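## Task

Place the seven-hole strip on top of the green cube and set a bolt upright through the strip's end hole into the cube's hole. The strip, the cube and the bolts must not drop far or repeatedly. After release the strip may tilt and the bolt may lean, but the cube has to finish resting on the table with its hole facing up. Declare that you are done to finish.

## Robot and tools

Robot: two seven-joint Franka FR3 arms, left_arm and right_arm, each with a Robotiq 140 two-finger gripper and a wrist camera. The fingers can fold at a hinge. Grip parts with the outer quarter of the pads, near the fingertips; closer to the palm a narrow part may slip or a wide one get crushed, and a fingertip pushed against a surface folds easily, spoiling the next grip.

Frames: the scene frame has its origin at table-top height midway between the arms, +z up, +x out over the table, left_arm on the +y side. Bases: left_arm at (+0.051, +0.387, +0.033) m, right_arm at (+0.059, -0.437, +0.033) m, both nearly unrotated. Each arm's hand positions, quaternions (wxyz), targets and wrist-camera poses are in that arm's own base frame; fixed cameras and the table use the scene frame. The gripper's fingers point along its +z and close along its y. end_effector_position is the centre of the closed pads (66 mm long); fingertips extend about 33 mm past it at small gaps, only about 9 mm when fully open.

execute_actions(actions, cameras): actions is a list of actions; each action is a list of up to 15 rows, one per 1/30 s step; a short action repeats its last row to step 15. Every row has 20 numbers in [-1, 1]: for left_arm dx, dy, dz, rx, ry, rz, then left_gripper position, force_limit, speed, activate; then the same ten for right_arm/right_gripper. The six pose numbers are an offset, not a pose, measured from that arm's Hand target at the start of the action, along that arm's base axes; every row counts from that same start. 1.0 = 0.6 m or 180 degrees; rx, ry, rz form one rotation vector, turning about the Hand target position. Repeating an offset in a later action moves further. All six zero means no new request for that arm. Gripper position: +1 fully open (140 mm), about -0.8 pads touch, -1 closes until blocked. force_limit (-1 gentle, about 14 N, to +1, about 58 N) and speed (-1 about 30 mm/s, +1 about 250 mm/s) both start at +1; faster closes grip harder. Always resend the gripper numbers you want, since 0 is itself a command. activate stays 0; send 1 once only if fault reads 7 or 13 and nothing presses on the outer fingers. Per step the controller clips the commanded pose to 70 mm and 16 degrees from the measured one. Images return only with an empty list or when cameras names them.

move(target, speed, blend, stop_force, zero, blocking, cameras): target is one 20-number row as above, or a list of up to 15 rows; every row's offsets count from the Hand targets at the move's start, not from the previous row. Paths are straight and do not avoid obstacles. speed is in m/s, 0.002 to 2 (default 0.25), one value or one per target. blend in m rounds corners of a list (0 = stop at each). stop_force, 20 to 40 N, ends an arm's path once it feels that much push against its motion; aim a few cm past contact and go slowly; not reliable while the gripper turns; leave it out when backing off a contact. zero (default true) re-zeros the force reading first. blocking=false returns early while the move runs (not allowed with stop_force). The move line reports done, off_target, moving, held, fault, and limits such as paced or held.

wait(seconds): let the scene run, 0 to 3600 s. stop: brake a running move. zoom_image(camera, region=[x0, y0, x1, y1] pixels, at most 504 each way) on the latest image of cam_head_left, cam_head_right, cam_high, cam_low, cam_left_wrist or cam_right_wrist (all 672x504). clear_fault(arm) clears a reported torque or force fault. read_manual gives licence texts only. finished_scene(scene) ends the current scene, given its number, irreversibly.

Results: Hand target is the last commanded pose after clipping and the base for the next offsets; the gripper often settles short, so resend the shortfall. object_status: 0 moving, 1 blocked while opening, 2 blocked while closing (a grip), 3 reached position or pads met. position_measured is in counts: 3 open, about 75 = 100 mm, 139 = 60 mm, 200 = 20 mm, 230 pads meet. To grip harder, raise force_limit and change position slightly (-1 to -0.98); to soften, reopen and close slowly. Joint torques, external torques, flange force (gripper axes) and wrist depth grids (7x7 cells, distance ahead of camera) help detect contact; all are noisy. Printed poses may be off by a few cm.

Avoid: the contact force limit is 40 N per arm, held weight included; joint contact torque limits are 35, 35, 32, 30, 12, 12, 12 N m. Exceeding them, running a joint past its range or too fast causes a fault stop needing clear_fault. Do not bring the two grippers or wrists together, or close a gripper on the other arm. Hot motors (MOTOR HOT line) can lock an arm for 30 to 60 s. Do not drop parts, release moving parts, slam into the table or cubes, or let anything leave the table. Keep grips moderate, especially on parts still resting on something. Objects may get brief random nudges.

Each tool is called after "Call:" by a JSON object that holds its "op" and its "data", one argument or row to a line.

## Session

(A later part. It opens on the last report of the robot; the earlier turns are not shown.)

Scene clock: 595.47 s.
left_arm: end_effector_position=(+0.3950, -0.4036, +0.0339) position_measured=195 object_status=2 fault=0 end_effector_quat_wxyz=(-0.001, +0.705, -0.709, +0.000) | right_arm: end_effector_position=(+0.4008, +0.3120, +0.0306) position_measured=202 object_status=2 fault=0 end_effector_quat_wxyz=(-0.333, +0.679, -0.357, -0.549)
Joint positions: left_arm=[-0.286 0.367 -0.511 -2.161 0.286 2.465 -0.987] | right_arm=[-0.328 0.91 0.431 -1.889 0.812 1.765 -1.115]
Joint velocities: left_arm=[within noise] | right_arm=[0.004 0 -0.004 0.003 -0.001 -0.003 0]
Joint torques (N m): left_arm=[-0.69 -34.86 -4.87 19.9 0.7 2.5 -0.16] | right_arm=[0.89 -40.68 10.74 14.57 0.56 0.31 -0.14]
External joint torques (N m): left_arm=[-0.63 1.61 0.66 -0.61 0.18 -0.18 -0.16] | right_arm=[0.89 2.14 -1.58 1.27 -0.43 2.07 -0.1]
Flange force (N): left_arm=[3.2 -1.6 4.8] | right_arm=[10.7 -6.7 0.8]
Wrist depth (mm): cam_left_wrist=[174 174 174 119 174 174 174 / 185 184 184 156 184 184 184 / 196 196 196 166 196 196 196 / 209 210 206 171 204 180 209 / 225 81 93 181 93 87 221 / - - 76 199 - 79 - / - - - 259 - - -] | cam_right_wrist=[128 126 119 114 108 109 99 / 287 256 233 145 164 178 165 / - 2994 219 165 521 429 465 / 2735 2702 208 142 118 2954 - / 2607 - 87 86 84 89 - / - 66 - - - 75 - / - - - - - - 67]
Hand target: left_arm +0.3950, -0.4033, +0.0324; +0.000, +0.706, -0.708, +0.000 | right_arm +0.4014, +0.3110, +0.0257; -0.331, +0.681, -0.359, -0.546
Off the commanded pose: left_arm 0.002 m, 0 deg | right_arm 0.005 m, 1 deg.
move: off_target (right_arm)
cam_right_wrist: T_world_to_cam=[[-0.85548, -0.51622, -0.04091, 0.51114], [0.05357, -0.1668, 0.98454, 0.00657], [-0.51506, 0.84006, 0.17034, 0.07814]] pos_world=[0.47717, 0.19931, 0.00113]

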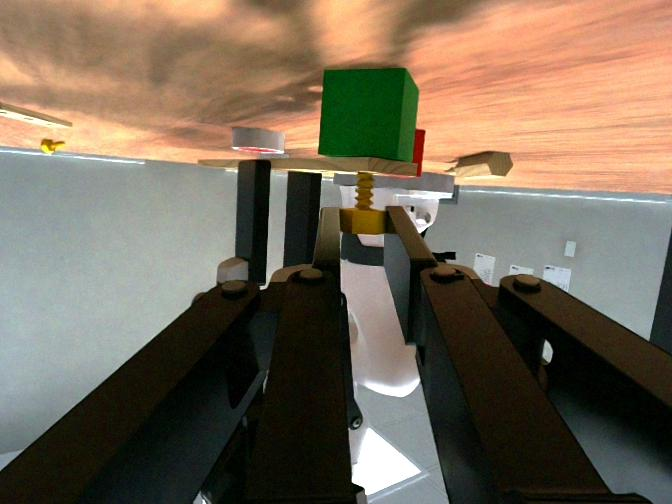

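Call:
{"op": "move", "data": {
  "target": [0,0,0,0,0,0,-1,-0.5,-1,0,-0.0005,0.0008,0.006,0,0,0,-1,-0.5,-1,0],
  "speed": 0.01
}}

Call:
{"op": "move", "data": {
  "target": [
    [0,0.004,-0.0087,-0.027,0,0,-1,-0.5,-1,0,0,0,0,0,0,0,-1,-0.5,-1,0],
    [0,0.008,-0.0173,-0.0539,0,0,-1,-0.5,-1,0,0,0,0,0,0,0,-1,-0.5,-1,0]
  ],
  "speed": 0.02,
  "blend": [0.002,0],
  "cameras": ["cam_left_wrist","cam_right_wrist"]
}}

Call:
{"op": "zoom_image", "data": {
  "camera": "cam_right_wrist",
  "region": [180, 60, 440, 240]
}}

Scene clock: 609.80 s.
left_arm: end_effector_position=(+0.3950, -0.4036, +0.0339) position_measured=195 object_status=2 fault=0 end_effector_quat_wxyz=(-0.001, +0.705, -0.709, +0.000) | right_arm: end_effector_position=(+0.4009, +0.3115, +0.0307) position_measured=202 object_status=2 fault=0 end_effector_quat_wxyz=(-0.332, +0.680, -0.357, -0.548)
Joint positions: left_arm=[-0.286 0.367 -0.511 -2.161 0.286 2.465 -0.987] | right_arm=[-0.327 0.906 0.43 -1.892 0.812 1.767 -1.115]
Joint torques (N m): left_arm=[-0.72 -34.86 -4.85 19.84 0.7 2.5 -0.12] | right_arm=[0.04 -43.39 12.33 13.62 0.96 -1.07 -0.02]
External joint torques (N m): left_arm=[-0.58 1.48 0.73 -0.59 0.18 -0.17 -0.12] | right_arm=[0.07 -0.83 0.17 0.41 -0.02 0.67 0.01]
Flange force (N): left_arm=[2.8 -1.5 4.5] | right_arm=[-1.2 0.1 0.9]
Wrist depth (mm): cam_left_wrist=[174 174 174 119 173 174 174 / 185 184 185 155 184 184 184 / 196 196 196 166 196 196 196 / 210 210 207 171 204 180 210 / 226 81 93 181 93 87 222 / - - 76 199 - 79 - / - - - 260 - - -] | cam_right_wrist=[129 126 119 115 109 109 100 / 286 256 232 146 164 178 165 / - 746 220 167 523 439 469 / - 2702 208 142 149 3165 - / 2547 - 87 86 84 89 - / - 66 - - - 75 - / - - - - - - 67]
Hand target: left_arm +0.3950, -0.4033, +0.0324; +0.000, +0.706, -0.708, +0.000 | right_arm +0.4011, +0.3115, +0.0293; -0.331, +0.681, -0.359, -0.546
Off the commanded pose: left_arm 0.002 m, 0 deg | right_arm 0.001 m, 0 deg.
move: done

Scene clock: 614.53 s.
left_arm: end_effector_position=(+0.3972, -0.3981, +0.0252) position_measured=195 object_status=2 fault=0 end_effector_quat_wxyz=(+0.056, +0.705, -0.705, +0.060) | right_arm: end_effector_position=(+0.4009, +0.3115, +0.0307) position_measured=202 object_status=2 fault=0 end_effector_quat_wxyz=(-0.332, +0.680, -0.357, -0.548)
Joint positions: left_arm=[-0.065 0.356 -0.655 -2.307 0.207 2.695 -0.86] | right_arm=[-0.327 0.906 0.43 -1.892 0.812 1.767 -1.115]
Joint velocities: left_arm=[-0.001 0 0 -0.001 0.001 0.002 0.004] | right_arm=[within noise]
Joint torques (N m): left_arm=[-0.07 -28.21 -6.44 17.27 0.36 3.43 0.32] | right_arm=[0.25 -43.08 12.35 13.38 0.98 -1.02 0.02]
External joint torques (N m): left_arm=[-0.18 3.89 -0.05 -1.86 -0.2 0.45 0.32] | right_arm=[0.46 -0.26 0.27 -0.01 -0.01 0.7 0.05]
Flange force (N): left_arm=[-0.8 -1.1 9.2] | right_arm=[-0.5 0.1 1.9]
Wrist depth (mm): cam_left_wrist=[179 179 179 123 178 178 179 / 185 184 185 156 185 185 185 / 191 191 191 166 191 191 191 / 198 198 197 171 153 170 197 / 206 81 93 181 93 87 203 / - - 76 198 - 79 - / - - - 221 - - -] | cam_right_wrist=[129 127 119 115 108 109 99 / 285 253 229 146 165 177 166 / - 724 206 164 371 597 455 / - 2518 219 142 118 2770 - / 2332 - 87 85 84 89 - / - 66 - - - 75 - / - - - - - - 67]
Hand target: left_arm +0.3950, -0.3985, +0.0220; +0.059, +0.703, -0.706, +0.060 | right_arm +0.4011, +0.3115, +0.0293; -0.331, +0.681, -0.359, -0.546
Off the commanded pose: left_arm 0.004 m, 0 deg | right_arm 0.001 m, 0 deg.
move: off_target (left_arm)
cam_left_wrist: T_world_to_cam=[[-0.99998, -0.00238, -0.00658, 0.40643], [-0.00347, 0.98524, 0.17114, 0.39337], [0.00608, 0.17116, -0.98523, 0.235]] pos_world=[0.40636, -0.42682, 0.16688]
cam_right_wrist: T_world_to_cam=[[-0.8555, -0.51616, -0.0411, 0.51095], [0.05135, -0.16357, 0.9852, 0.0062], [-0.51524, 0.84073, 0.16644, 0.07855]] pos_world=[0.47727, 0.19871, 0.00182]

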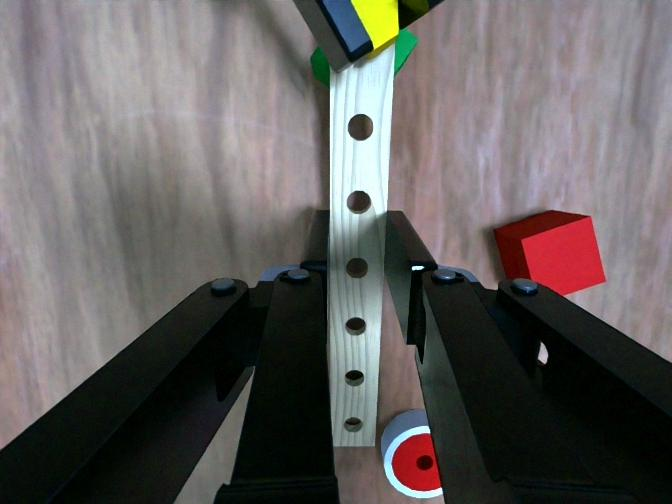

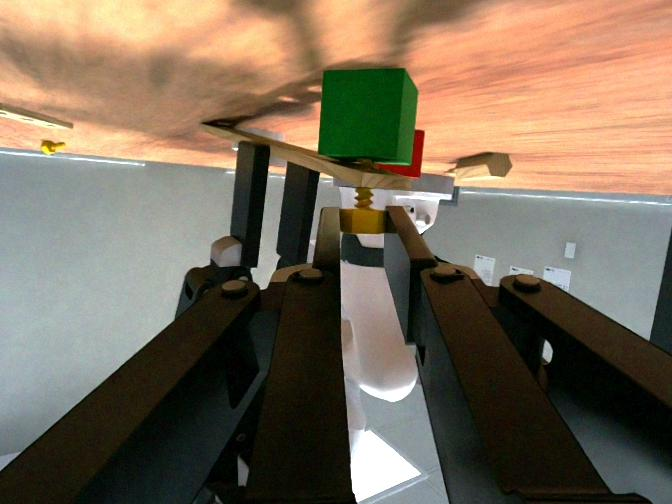

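Scaled by 1.938 from the camera's image (finer frame: 960x720).

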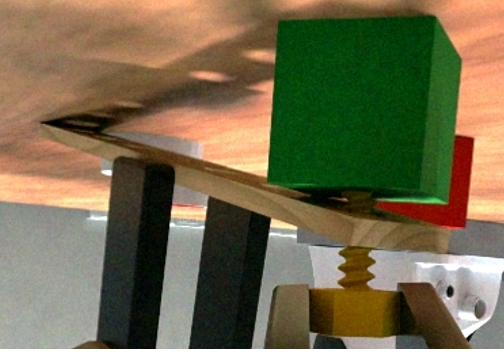

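Call:
{"op": "move", "data": {
  "target": [0.003,0.0007,0.0045,0,0,0,-1,-0.5,-1,0,0,0,0,0,0,0,-1,-0.5,-1,0],
  "speed": 0.01
}}

Call:
{"op": "execute_actions", "data": {
  "actions": [
    [[0,0,0,0,0,0,-0.4,-0.5,-1,0,0,0,0,0,0,0,-1,-0.5,-1,0]],
    [[0,0,0,0,0,0,-0.4,-0.5,-1,0,0,0,0,0,0,0,-1,-0.5,-1,0]],
    [[0,0,0,0,0,0,-0.2,-0.5,-1,0,0,0,0,0,0,0,-1,-0.5,-1,0]]
  ],
  "cameras": ["cam_left_wrist","cam_right_wrist"]
}}

Call:
{"op": "zoom_image", "data": {
  "camera": "cam_right_wrist",
  "region": [180, 60, 440, 240]
}}

Scene clock: 620.47 s.
left_arm: end_effector_position=(+0.3974, -0.3980, +0.0254) position_measured=195 object_status=2 fault=0 end_effector_quat_wxyz=(+0.058, +0.704, -0.705, +0.061) | right_arm: end_effector_position=(+0.4009, +0.3115, +0.0307) position_measured=202 object_status=2 fault=0 end_effector_quat_wxyz=(-0.332, +0.680, -0.357, -0.548)
Joint positions: left_arm=[-0.056 0.358 -0.663 -2.307 0.206 2.695 -0.856] | right_arm=[-0.327 0.906 0.43 -1.892 0.812 1.767 -1.115]
Joint torques (N m): left_arm=[0.18 -30.89 -7.3 18.93 0.19 3 0.25] | right_arm=[0.16 -43.14 12.35 13.41 0.92 -1.01 0.03]
External joint torques (N m): left_arm=[0.22 0.99 -0.7 0.01 -0.39 0.05 0.24] | right_arm=[0.31 -0.47 0.26 0.13 -0.06 0.72 0.06]
Flange force (N): left_arm=[-0.7 -0.8 -1.0] | right_arm=[-0.8 0.1 1.5]
Wrist depth (mm): cam_left_wrist=[179 179 179 124 178 179 179 / 185 185 185 156 185 185 185 / 191 191 191 166 191 192 191 / 198 198 197 171 153 170 197 / 205 81 93 181 93 87 204 / - - 76 198 - 79 - / - - - 221 - - -] | cam_right_wrist=[129 127 119 115 108 109 100 / 285 254 227 146 165 177 165 / 2669 2805 205 164 508 425 453 / 2805 2841 217 142 117 3956 - / - - 86 86 84 89 931 / - 66 - - - 75 - / - - - - - - 67]
Hand target: left_arm +0.3968, -0.3981, +0.0247; +0.059, +0.703, -0.706, +0.060 | right_arm +0.4011, +0.3115, +0.0293; -0.331, +0.681, -0.359, -0.546
Off the commanded pose: left_arm 0.001 m, 0 deg | right_arm 0.001 m, 0 deg.
move: done

Scene clock: 622.23 s.
left_arm: end_effector_position=(+0.3973, -0.3979, +0.0251) position_measured=154 object_status=0 fault=0 end_effector_quat_wxyz=(+0.058, +0.704, -0.705, +0.060) | right_arm: end_effector_position=(+0.4009, +0.3115, +0.0307) position_measured=202 object_status=2 fault=0 end_effector_quat_wxyz=(-0.332, +0.680, -0.357, -0.548)
Joint positions: left_arm=[-0.055 0.359 -0.664 -2.307 0.206 2.695 -0.855] | right_arm=[-0.327 0.906 0.43 -1.892 0.812 1.767 -1.115]
Joint torques (N m): left_arm=[0.4 -31.33 -7.21 18.7 0.39 2.75 0.21] | right_arm=[0.08 -43.08 12.39 13.45 0.87 -1.03 0]
External joint torques (N m): left_arm=[0.48 0.57 -0.53 -0.29 -0.2 -0.22 0.21] | right_arm=[0.27 -0.31 0.31 0.12 -0.11 0.7 0.04]
External joint torques at the end of the 1st action: left_arm=[0.52 0.52 -0.45 -0.15 -0.21 -0.18 0.19] | right_arm=[0.26 -0.3 0.26 0.07 -0.09 0.7 0.02]
External joint torques at the end of the 2nd action: left_arm=[0.41 0.73 -0.59 -0.32 -0.18 -0.23 0.22] | right_arm=[0.17 -0.31 0.23 0.12 -0.09 0.73 0.04]
Flange force (N): left_arm=[-1.8 0.1 -2.3] | right_arm=[-0.4 0.0 1.4]
Flange force at the end of the 1st action (N): left_arm=[-1.6 -0.2 -2.2] | right_arm=[-0.4 0.2 1.5]
Flange force at the end of the 2nd action (N): left_arm=[-1.6 -0.1 -1.9] | right_arm=[-0.4 0.1 1.4]
Wrist depth (mm): cam_left_wrist=[179 179 179 123 178 179 179 / 184 185 185 156 185 185 185 / 191 190 190 166 191 191 191 / 198 198 195 173 165 170 196 / - 85 86 191 203 81 94 / - - 60 209 211 - 75 / - - - 220 204 - -] | cam_right_wrist=[129 126 119 115 108 109 99 / 284 254 229 146 165 178 165 / - - 201 163 369 440 458 / 2462 - 210 127 117 3211 2805 / 2702 - 87 86 84 89 2518 / - 66 - - - 75 - / - - - - - - 67]
Hand target: left_arm +0.3968, -0.3981, +0.0247; +0.059, +0.703, -0.706, +0.060 | right_arm +0.4011, +0.3115, +0.0293; -0.331, +0.681, -0.359, -0.546
Off the commanded pose: left_arm 0.001 m, 0 deg | right_arm 0.001 m, 0 deg.
Step readings (end_effector_position of left_arm | right_arm; steps 1 to 15: 1st action; 16 to 30: 2nd action; 31 to 45: 3rd action):
0: (+0.3974, -0.3980, +0.0254) | (+0.4009, +0.3115, +0.0307)
1: (+0.3974, -0.3980, +0.0254) | (+0.4009, +0.3115, +0.0307)
2: (+0.3974, -0.3980, +0.0254) | (+0.4009, +0.3115, +0.0307)
4: (+0.3974, -0.3979, +0.0253) | (+0.4009, +0.3115, +0.0307)
8: (+0.3974, -0.3979, +0.0251) | (+0.4009, +0.3115, +0.0307)
15: (+0.3973, -0.3979, +0.0251) | (+0.4009, +0.3115, +0.0307)
16: (+0.3973, -0.3979, +0.0251) | (+0.4009, +0.3115, +0.0307)
17: (+0.3973, -0.3979, +0.0251) | (+0.4009, +0.3115, +0.0307)
19: (+0.3973, -0.3979, +0.0251) | (+0.4009, +0.3115, +0.0307)
23: (+0.3973, -0.3979, +0.0251) | (+0.4009, +0.3115, +0.0307)
30: (+0.3973, -0.3979, +0.0251) | (+0.4009, +0.3115, +0.0307)
31: (+0.3973, -0.3979, +0.0251) | (+0.4009, +0.3115, +0.0307)
32: (+0.3973, -0.3979, +0.0251) | (+0.4009, +0.3115, +0.0307)
34: (+0.3973, -0.3979, +0.0251) | (+0.4009, +0.3115, +0.0307)
38: (+0.3973, -0.3979, +0.0251) | (+0.4009, +0.3115, +0.0307)
45: (+0.3973, -0.3979, +0.0251) | (+0.4009, +0.3115, +0.0307)
cam_left_wrist: T_world_to_cam=[[-0.99999, -0.0005, -0.00401, 0.40721], [-0.00117, 0.98574, 0.16826, 0.39245], [0.00387, 0.16826, -0.98574, 0.23462]] pos_world=[0.40676, -0.42612, 0.16687]
cam_right_wrist: T_world_to_cam=[[-0.8555, -0.51616, -0.0411, 0.51095], [0.05135, -0.16357, 0.9852, 0.0062], [-0.51524, 0.84073, 0.16644, 0.07855]] pos_world=[0.47727, 0.19871, 0.00182]

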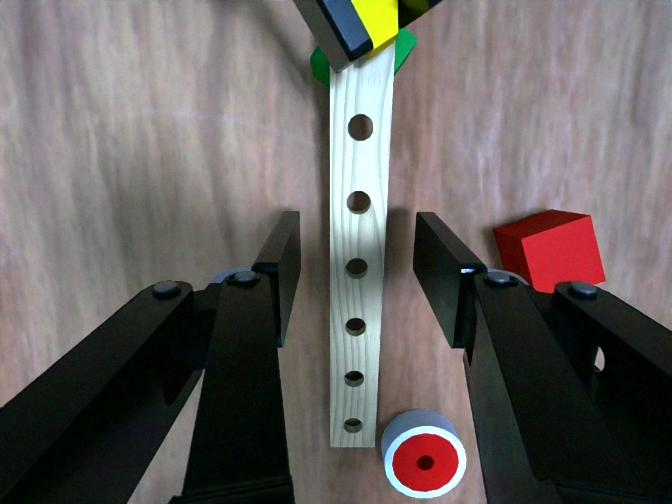

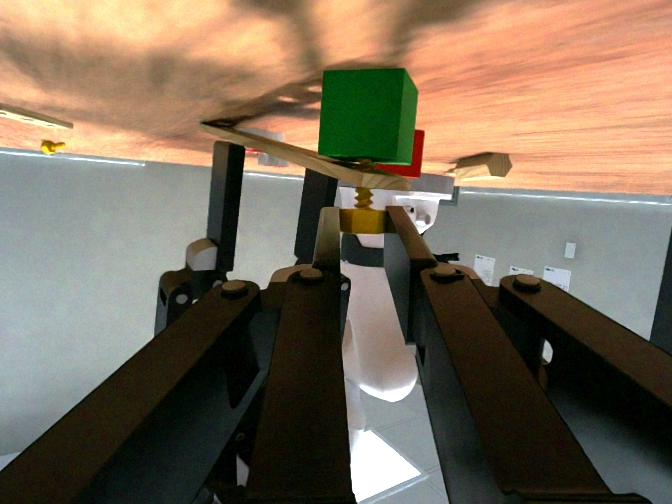

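Scaled by 1.938 from the camera's image (finer frame: 960x720).

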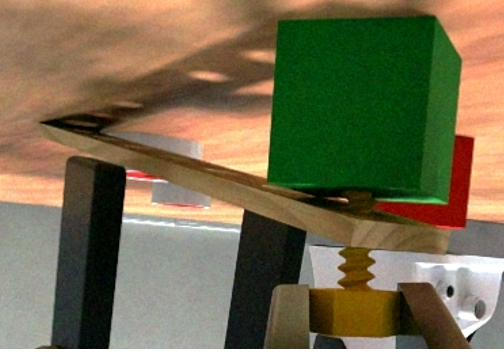

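Call:
{"op": "move", "data": {
  "target": [
    [0,0.025,0.12,0,0,0,-0.2,-0.5,-1,0,0,0,0,0,0,0,-1,-0.5,-1,0],
    [-0.03,0.14,0.18,0,0,0,-0.2,-0.5,-1,0,0,0,0,0,0,0,-1,-0.5,-1,0]
  ],
  "speed": [0.05,0.12],
  "blend": [0.01,0],
  "cameras": ["cam_left_wrist","cam_right_wrist"]
}}

Call:
{"op": "zoom_image", "data": {
  "camera": "cam_left_wrist",
  "region": [280, 0, 420, 200]
}}

Scene clock: 629.47 s.
left_arm: end_effector_position=(+0.3803, -0.3148, +0.1333) position_measured=154 object_status=3 fault=0 end_effector_quat_wxyz=(+0.058, +0.704, -0.705, +0.061) | right_arm: end_effector_position=(+0.4009, +0.3115, +0.0307) position_measured=202 object_status=2 fault=0 end_effector_quat_wxyz=(-0.332, +0.680, -0.357, -0.548)
Joint positions: left_arm=[0.144 -0.159 -0.78 -2.472 -0.379 2.428 -0.355] | right_arm=[-0.327 0.906 0.43 -1.892 0.812 1.767 -1.115]
Joint velocities: left_arm=[0.001 0.001 -0.001 0 0.001 0 0.005] | right_arm=[within noise]
Joint torques (N m): left_arm=[-0.77 -18.29 3.05 21.07 -0.04 2.43 0.28] | right_arm=[0.03 -43.06 12.4 13.47 0.87 -1.03 0.01]
External joint torques (N m): left_arm=[-0.64 -0.71 0.15 -0.95 -0.62 -0.33 0.27] | right_arm=[-0.01 -0.42 0.19 0.28 -0.1 0.72 0.05]
Flange force (N): left_arm=[-4.9 7.8 -4.1] | right_arm=[-0.4 -0.1 0.9]
Wrist depth (mm): cam_left_wrist=[280 281 281 279 282 282 283 / 289 289 289 289 287 291 290 / 298 298 298 298 300 300 297 / 308 308 305 299 165 310 310 / - 85 86 320 316 81 93 / - - 60 332 332 - 75 / - - - 344 - - -] | cam_right_wrist=[129 126 119 115 108 109 99 / 286 254 227 146 166 177 166 / 2576 726 3307 160 368 439 374 / - 3211 3121 142 117 2151 - / - - 86 86 84 89 - / - 66 - - - 75 - / - - - - - - 67]
Hand target: left_arm +0.3788, -0.3141, +0.1327; +0.059, +0.703, -0.706, +0.060 | right_arm +0.4011, +0.3115, +0.0293; -0.331, +0.681, -0.359, -0.546
Off the commanded pose: left_arm 0.002 m, 0 deg | right_arm 0.001 m, 0 deg.
move: done
cam_left_wrist: T_world_to_cam=[[-0.99998, -0.00114, -0.00564, 0.39071], [-0.00207, 0.98588, 0.16744, 0.29283], [0.00537, 0.16745, -0.98587, 0.32652]] pos_world=[0.38956, -0.34292, 0.27508]
cam_right_wrist: T_world_to_cam=[[-0.8555, -0.51616, -0.0411, 0.51095], [0.05135, -0.16357, 0.9852, 0.0062], [-0.51524, 0.84073, 0.16644, 0.07855]] pos_world=[0.47727, 0.19871, 0.00182]

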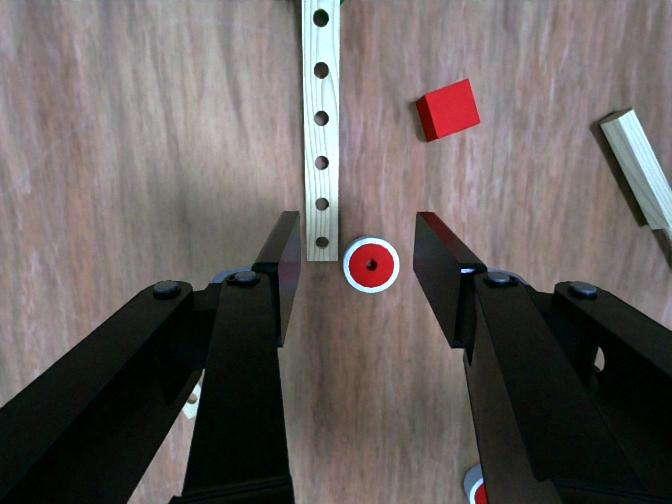

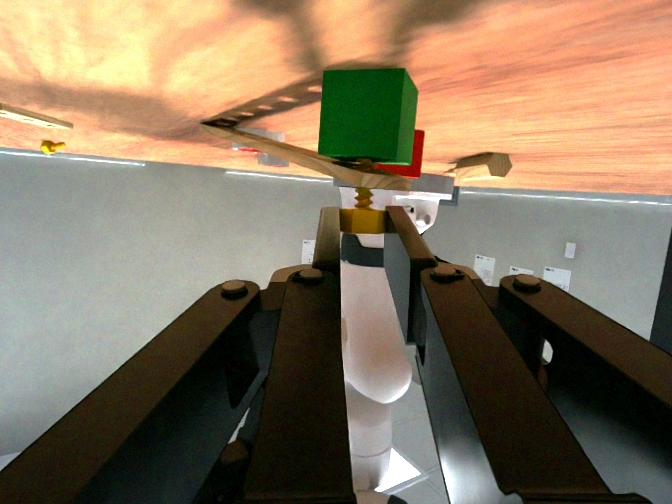

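Scaled by 2.520 from the camera's image (finer frame: 960x720).

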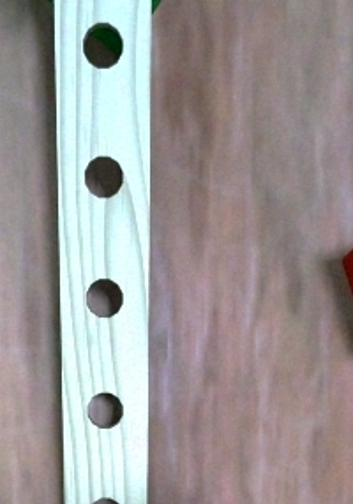

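Call:
{"op": "execute_actions", "data": {
  "actions": [
    [[0,0,0,0,0,0,-0.2,-0.5,-1,0,0,0,0,0,0,0,-0.5,-0.5,-1,0]],
    [[0,0,0,0,0,0,-0.2,-0.5,-1,0,0,0,0,0,0,0,-0.5,-0.5,-1,0]]
  ],
  "cameras": ["cam_right_wrist"]
}}

Call:
{"op": "zoom_image", "data": {
  "camera": "cam_right_wrist",
  "region": [280, 60, 440, 240]
}}

Scene clock: 634.67 s.
left_arm: end_effector_position=(+0.3803, -0.3148, +0.1333) position_measured=154 object_status=3 fault=0 end_effector_quat_wxyz=(+0.058, +0.704, -0.705, +0.061) | right_arm: end_effector_position=(+0.4012, +0.3114, +0.0301) position_measured=192 object_status=3 fault=0 end_effector_quat_wxyz=(-0.332, +0.680, -0.358, -0.547)
Joint positions: left_arm=[0.144 -0.159 -0.78 -2.472 -0.38 2.428 -0.353] | right_arm=[-0.327 0.906 0.43 -1.892 0.812 1.769 -1.115]
Joint torques (N m): left_arm=[-0.55 -18.39 2.95 21.08 -0.02 2.44 0.19] | right_arm=[-0.3 -43.02 12.4 13.44 0.96 -1.37 0]
External joint torques (N m): left_arm=[-0.46 -0.81 0.02 -0.96 -0.61 -0.33 0.18] | right_arm=[-0.31 -0.23 0.17 0.12 -0.02 0.37 0.04]
External joint torques at the end of the 1st action: left_arm=[-0.55 -0.87 -0.05 -0.83 -0.59 -0.31 0.17] | right_arm=[-0.14 -0.29 0.26 0.19 -0.02 0.4 0.08]
Flange force (N): left_arm=[-4.6 7.7 -4.0] | right_arm=[-0.5 0.3 0.3]
Flange force at the end of the 1st action (N): left_arm=[-4.3 7.7 -4.2] | right_arm=[-0.6 -0.1 0.5]
Wrist depth (mm): cam_left_wrist=[281 281 282 280 282 282 283 / 288 289 289 288 287 291 290 / 297 298 299 297 300 302 298 / 308 308 305 299 165 311 310 / - 85 86 319 316 81 93 / - - 60 332 332 - 75 / - - - 343 - - -] | cam_right_wrist=[140 134 119 114 107 108 98 / 279 249 224 146 163 176 163 / - 741 1016 160 379 551 444 / - 3165 - 154 126 - - / 2735 - 86 722 84 89 - / - 67 - 800 - 59 - / - - - - - - 66]
Hand target: left_arm +0.3788, -0.3141, +0.1327; +0.059, +0.703, -0.706, +0.060 | right_arm +0.4011, +0.3115, +0.0293; -0.331, +0.681, -0.359, -0.546
Off the commanded pose: left_arm 0.002 m, 0 deg | right_arm 0.001 m, 0 deg.
Step readings (end_effector_position of left_arm | right_arm; steps 1 to 15: 1st action; 16 to 30: 2nd action):
0: (+0.3803, -0.3148, +0.1333) | (+0.4009, +0.3115, +0.0307)
1: (+0.3803, -0.3148, +0.1333) | (+0.4009, +0.3115, +0.0307)
2: (+0.3803, -0.3148, +0.1333) | (+0.4009, +0.3115, +0.0307)
4: (+0.3803, -0.3148, +0.1333) | (+0.4009, +0.3115, +0.0307)
8: (+0.3803, -0.3148, +0.1333) | (+0.4011, +0.3115, +0.0304)
15: (+0.3803, -0.3148, +0.1333) | (+0.4012, +0.3115, +0.0302)
16: (+0.3803, -0.3148, +0.1333) | (+0.4012, +0.3115, +0.0302)
17: (+0.3803, -0.3148, +0.1333) | (+0.4012, +0.3115, +0.0302)
19: (+0.3803, -0.3148, +0.1333) | (+0.4012, +0.3115, +0.0302)
23: (+0.3803, -0.3148, +0.1333) | (+0.4012, +0.3114, +0.0302)
30: (+0.3803, -0.3148, +0.1333) | (+0.4012, +0.3114, +0.0302)
cam_right_wrist: T_world_to_cam=[[-0.856, -0.51533, -0.04118, 0.51117], [0.05019, -0.16212, 0.98549, 0.00673], [-0.51453, 0.84152, 0.16464, 0.07843]] pos_world=[0.47758, 0.19851, 0.00151]

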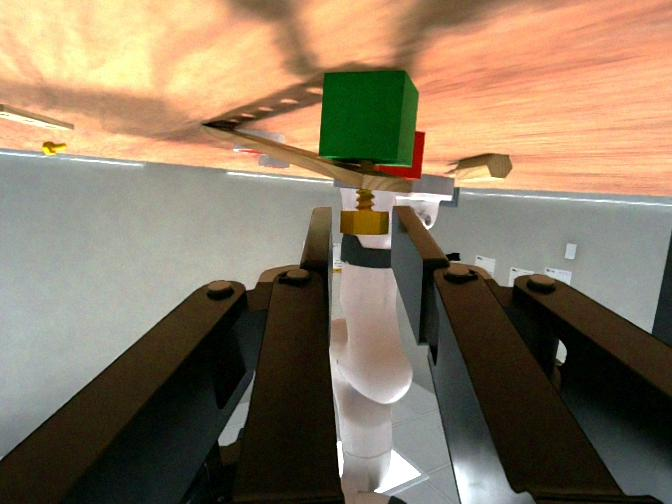

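Scaled by 2.800 from the camera's image (finer frame: 960x720).

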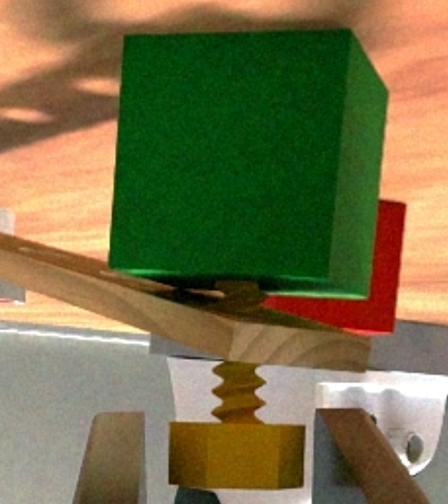

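Call:
{"op": "execute_actions", "data": {
  "actions": [
    [[0,0,0,0,0,0,-0.2,-0.5,-1,0,0,0,0,0,0,0,-0.3,-0.5,-1,0]],
    [[0,0,0,0,0,0,-0.2,-0.5,-1,0,0,0,0,0,0,0,-0.3,-0.5,-1,0]]
  ]
}}

Call:
{"op": "move", "data": {
  "target": [0,0,0,0,0,0,-0.2,-0.5,-1,0,0.101,-0.1686,0.038,0,0,0,-0.3,-0.5,-1,0],
  "speed": 0.05,
  "cameras": ["cam_right_wrist","cam_left_wrist","cam_high","cam_head_right"]
}}

Call:
{"op": "zoom_image", "data": {
  "camera": "cam_right_wrist",
  "region": [280, 60, 440, 240]
}}

Scene clock: 640.50 s.
left_arm: end_effector_position=(+0.3803, -0.3148, +0.1333) position_measured=154 object_status=3 fault=0 end_effector_quat_wxyz=(+0.058, +0.704, -0.705, +0.061) | right_arm: end_effector_position=(+0.4012, +0.3114, +0.0301) position_measured=167 object_status=3 fault=0 end_effector_quat_wxyz=(-0.332, +0.680, -0.358, -0.547)
Joint positions: left_arm=[0.144 -0.159 -0.78 -2.472 -0.38 2.428 -0.353] | right_arm=[-0.327 0.906 0.43 -1.892 0.812 1.769 -1.115]
Joint torques (N m): left_arm=[-0.61 -18.45 2.97 21.09 -0.02 2.43 0.18] | right_arm=[-0.31 -43 12.37 13.44 0.94 -1.35 -0.02]
External joint torques (N m): left_arm=[-0.6 -0.86 -0.05 -0.95 -0.6 -0.34 0.18] | right_arm=[-0.28 -0.26 0.16 0.12 -0.03 0.39 0.02]
External joint torques at the end of the 1st action: left_arm=[-0.51 -0.74 0.02 -0.91 -0.59 -0.33 0.23] | right_arm=[-0.21 -0.37 0.24 0.27 0 0.39 0.03]
Flange force (N): left_arm=[-4.5 8.0 -4.2] | right_arm=[-0.6 0.4 0.4]
Flange force at the end of the 1st action (N): left_arm=[-4.5 7.5 -3.9] | right_arm=[-0.6 0.0 0.3]
Wrist depth (mm): cam_left_wrist=[280 280 281 279 282 281 282 / 290 289 290 288 287 290 289 / 299 298 298 296 300 299 297 / 307 307 305 300 165 310 311 / - 85 86 320 316 81 93 / - - 60 332 332 - 75 / - - - 342 - - -] | cam_right_wrist=[140 133 118 114 107 108 98 / 279 249 222 146 163 175 163 / 2489 - 583 160 381 573 452 / - - - 734 133 2638 - / - 87 86 739 - 91 82 / - 67 - 797 - 59 - / - - - 800 - - -]
Hand target: left_arm +0.3788, -0.3141, +0.1327; +0.059, +0.703, -0.706, +0.060 | right_arm +0.4011, +0.3115, +0.0293; -0.331, +0.681, -0.359, -0.546
Off the commanded pose: left_arm 0.002 m, 0 deg | right_arm 0.001 m, 0 deg.
Step readings (end_effector_position of left_arm | right_arm; steps 1 to 15: 1st action; 16 to 30: 2nd action):
0: (+0.3803, -0.3148, +0.1333) | (+0.4012, +0.3114, +0.0301)
1: (+0.3803, -0.3148, +0.1333) | (+0.4012, +0.3114, +0.0301)
2: (+0.3803, -0.3148, +0.1333) | (+0.4012, +0.3114, +0.0301)
4: (+0.3803, -0.3148, +0.1333) | (+0.4012, +0.3114, +0.0301)
8: (+0.3803, -0.3148, +0.1333) | (+0.4012, +0.3114, +0.0301)
15: (+0.3803, -0.3148, +0.1333) | (+0.4012, +0.3114, +0.0301)
16: (+0.3803, -0.3148, +0.1333) | (+0.4012, +0.3114, +0.0301)
17: (+0.3803, -0.3148, +0.1333) | (+0.4012, +0.3114, +0.0301)
19: (+0.3803, -0.3148, +0.1333) | (+0.4012, +0.3114, +0.0301)
23: (+0.3803, -0.3148, +0.1333) | (+0.4012, +0.3114, +0.0301)
30: (+0.3803, -0.3148, +0.1333) | (+0.4012, +0.3114, +0.0301)

Scene clock: 643.50 s.
left_arm: end_effector_position=(+0.3803, -0.3148, +0.1333) position_measured=154 object_status=3 fault=0 end_effector_quat_wxyz=(+0.058, +0.704, -0.705, +0.061) | right_arm: end_effector_position=(+0.4628, +0.2113, +0.0524) position_measured=167 object_status=3 fault=0 end_effector_quat_wxyz=(-0.334, +0.682, -0.358, -0.544)
Joint positions: left_arm=[0.144 -0.159 -0.78 -2.472 -0.38 2.428 -0.353] | right_arm=[-0.403 0.952 0.345 -1.654 0.708 1.54 -1.052]
Joint velocities: left_arm=[within noise] | right_arm=[0 0 0 -0.001 -0.001 -0.003 0.003]
Joint torques (N m): left_arm=[-0.59 -18.37 2.89 21.06 0 2.42 0.16] | right_arm=[-0.41 -46.56 10.47 16.75 1.3 -1.79 0.2]
External joint torques (N m): left_arm=[-0.61 -0.88 -0.16 -0.91 -0.58 -0.33 0.16] | right_arm=[-0.22 0.58 -0.1 0.81 -0.31 -0.17 0.24]
Flange force (N): left_arm=[-4.2 7.9 -4.1] | right_arm=[3.3 -3.8 -3.5]
Wrist depth (mm): cam_left_wrist=[280 280 280 279 282 282 281 / 288 290 290 289 288 290 289 / 298 300 298 297 300 301 298 / 309 308 305 299 165 310 310 / - 85 86 319 313 81 93 / - - 60 331 331 - 75 / - - - 343 - - -] | cam_right_wrist=[197 190 179 172 163 152 147 / 424 379 345 261 287 265 248 / - 2994 2638 839 754 794 644 / - 3258 3077 859 140 - 972 / - 87 86 836 - 91 88 / - 67 - 916 - 59 - / - - - 855 - - -]
Hand target: left_arm +0.3788, -0.3141, +0.1327; +0.059, +0.703, -0.706, +0.060 | right_arm +0.4617, +0.2103, +0.0521; -0.331, +0.681, -0.359, -0.546
Off the commanded pose: left_arm 0.002 m, 0 deg | right_arm 0.001 m, 0 deg.
move: done
cam_left_wrist: T_world_to_cam=[[-0.99998, 0.00082, -0.00581, 0.39133], [-0.00017, 0.98591, 0.16726, 0.29215], [0.00587, 0.16726, -0.9859, 0.32627]] pos_world=[0.38946, -0.34293, 0.27508]
cam_right_wrist: T_world_to_cam=[[-0.85678, -0.5135, -0.04743, 0.51348], [0.04226, -0.16159, 0.98595, -0.03103], [-0.51395, 0.84274, 0.16015, 0.19037]] pos_world=[0.53909, 0.09823, 0.02446]
Images, in order (width x height): cam_head_right 672x504, cam_high 672x504, cam_left_wrist 672x504, cam_right_wrist 672x504.

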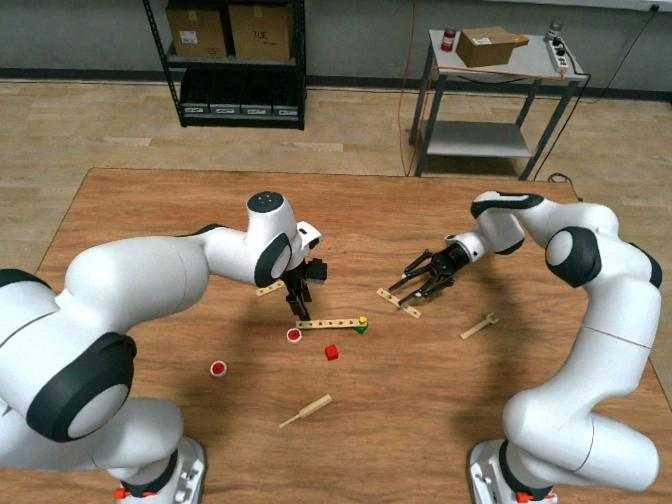

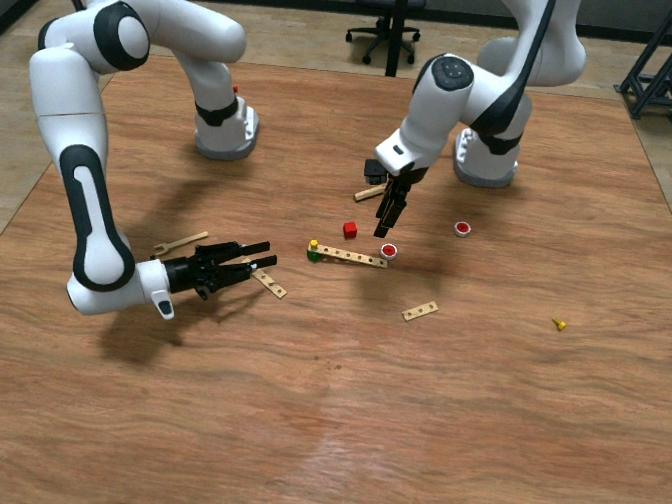

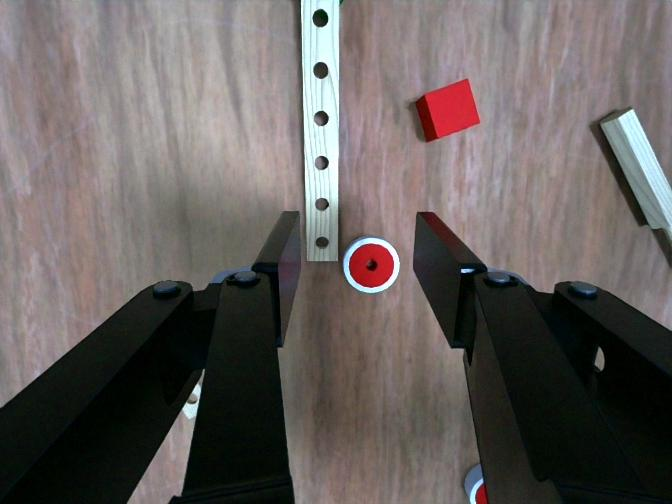

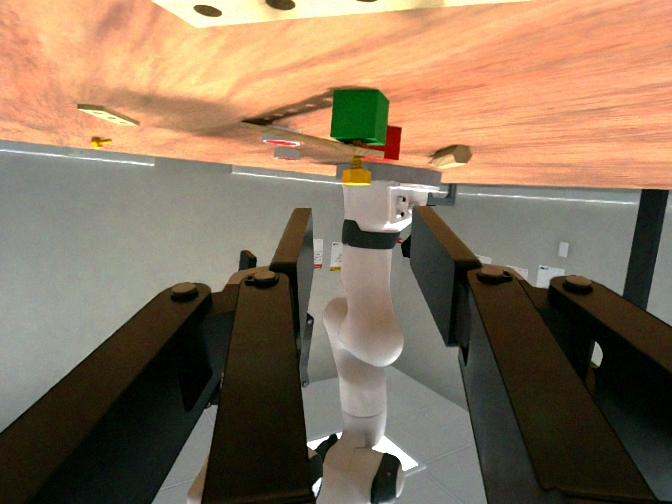

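Scaled by 2.800 from the camera's image (finer frame: 960x720).

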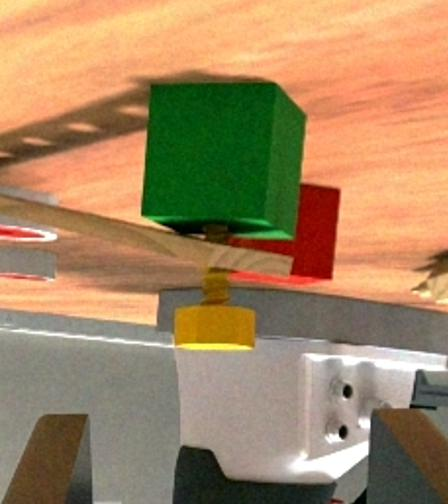

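Call:
{"op": "finished_scene", "data": {
  "scene": 2
}}

The scene is finished: the task was done.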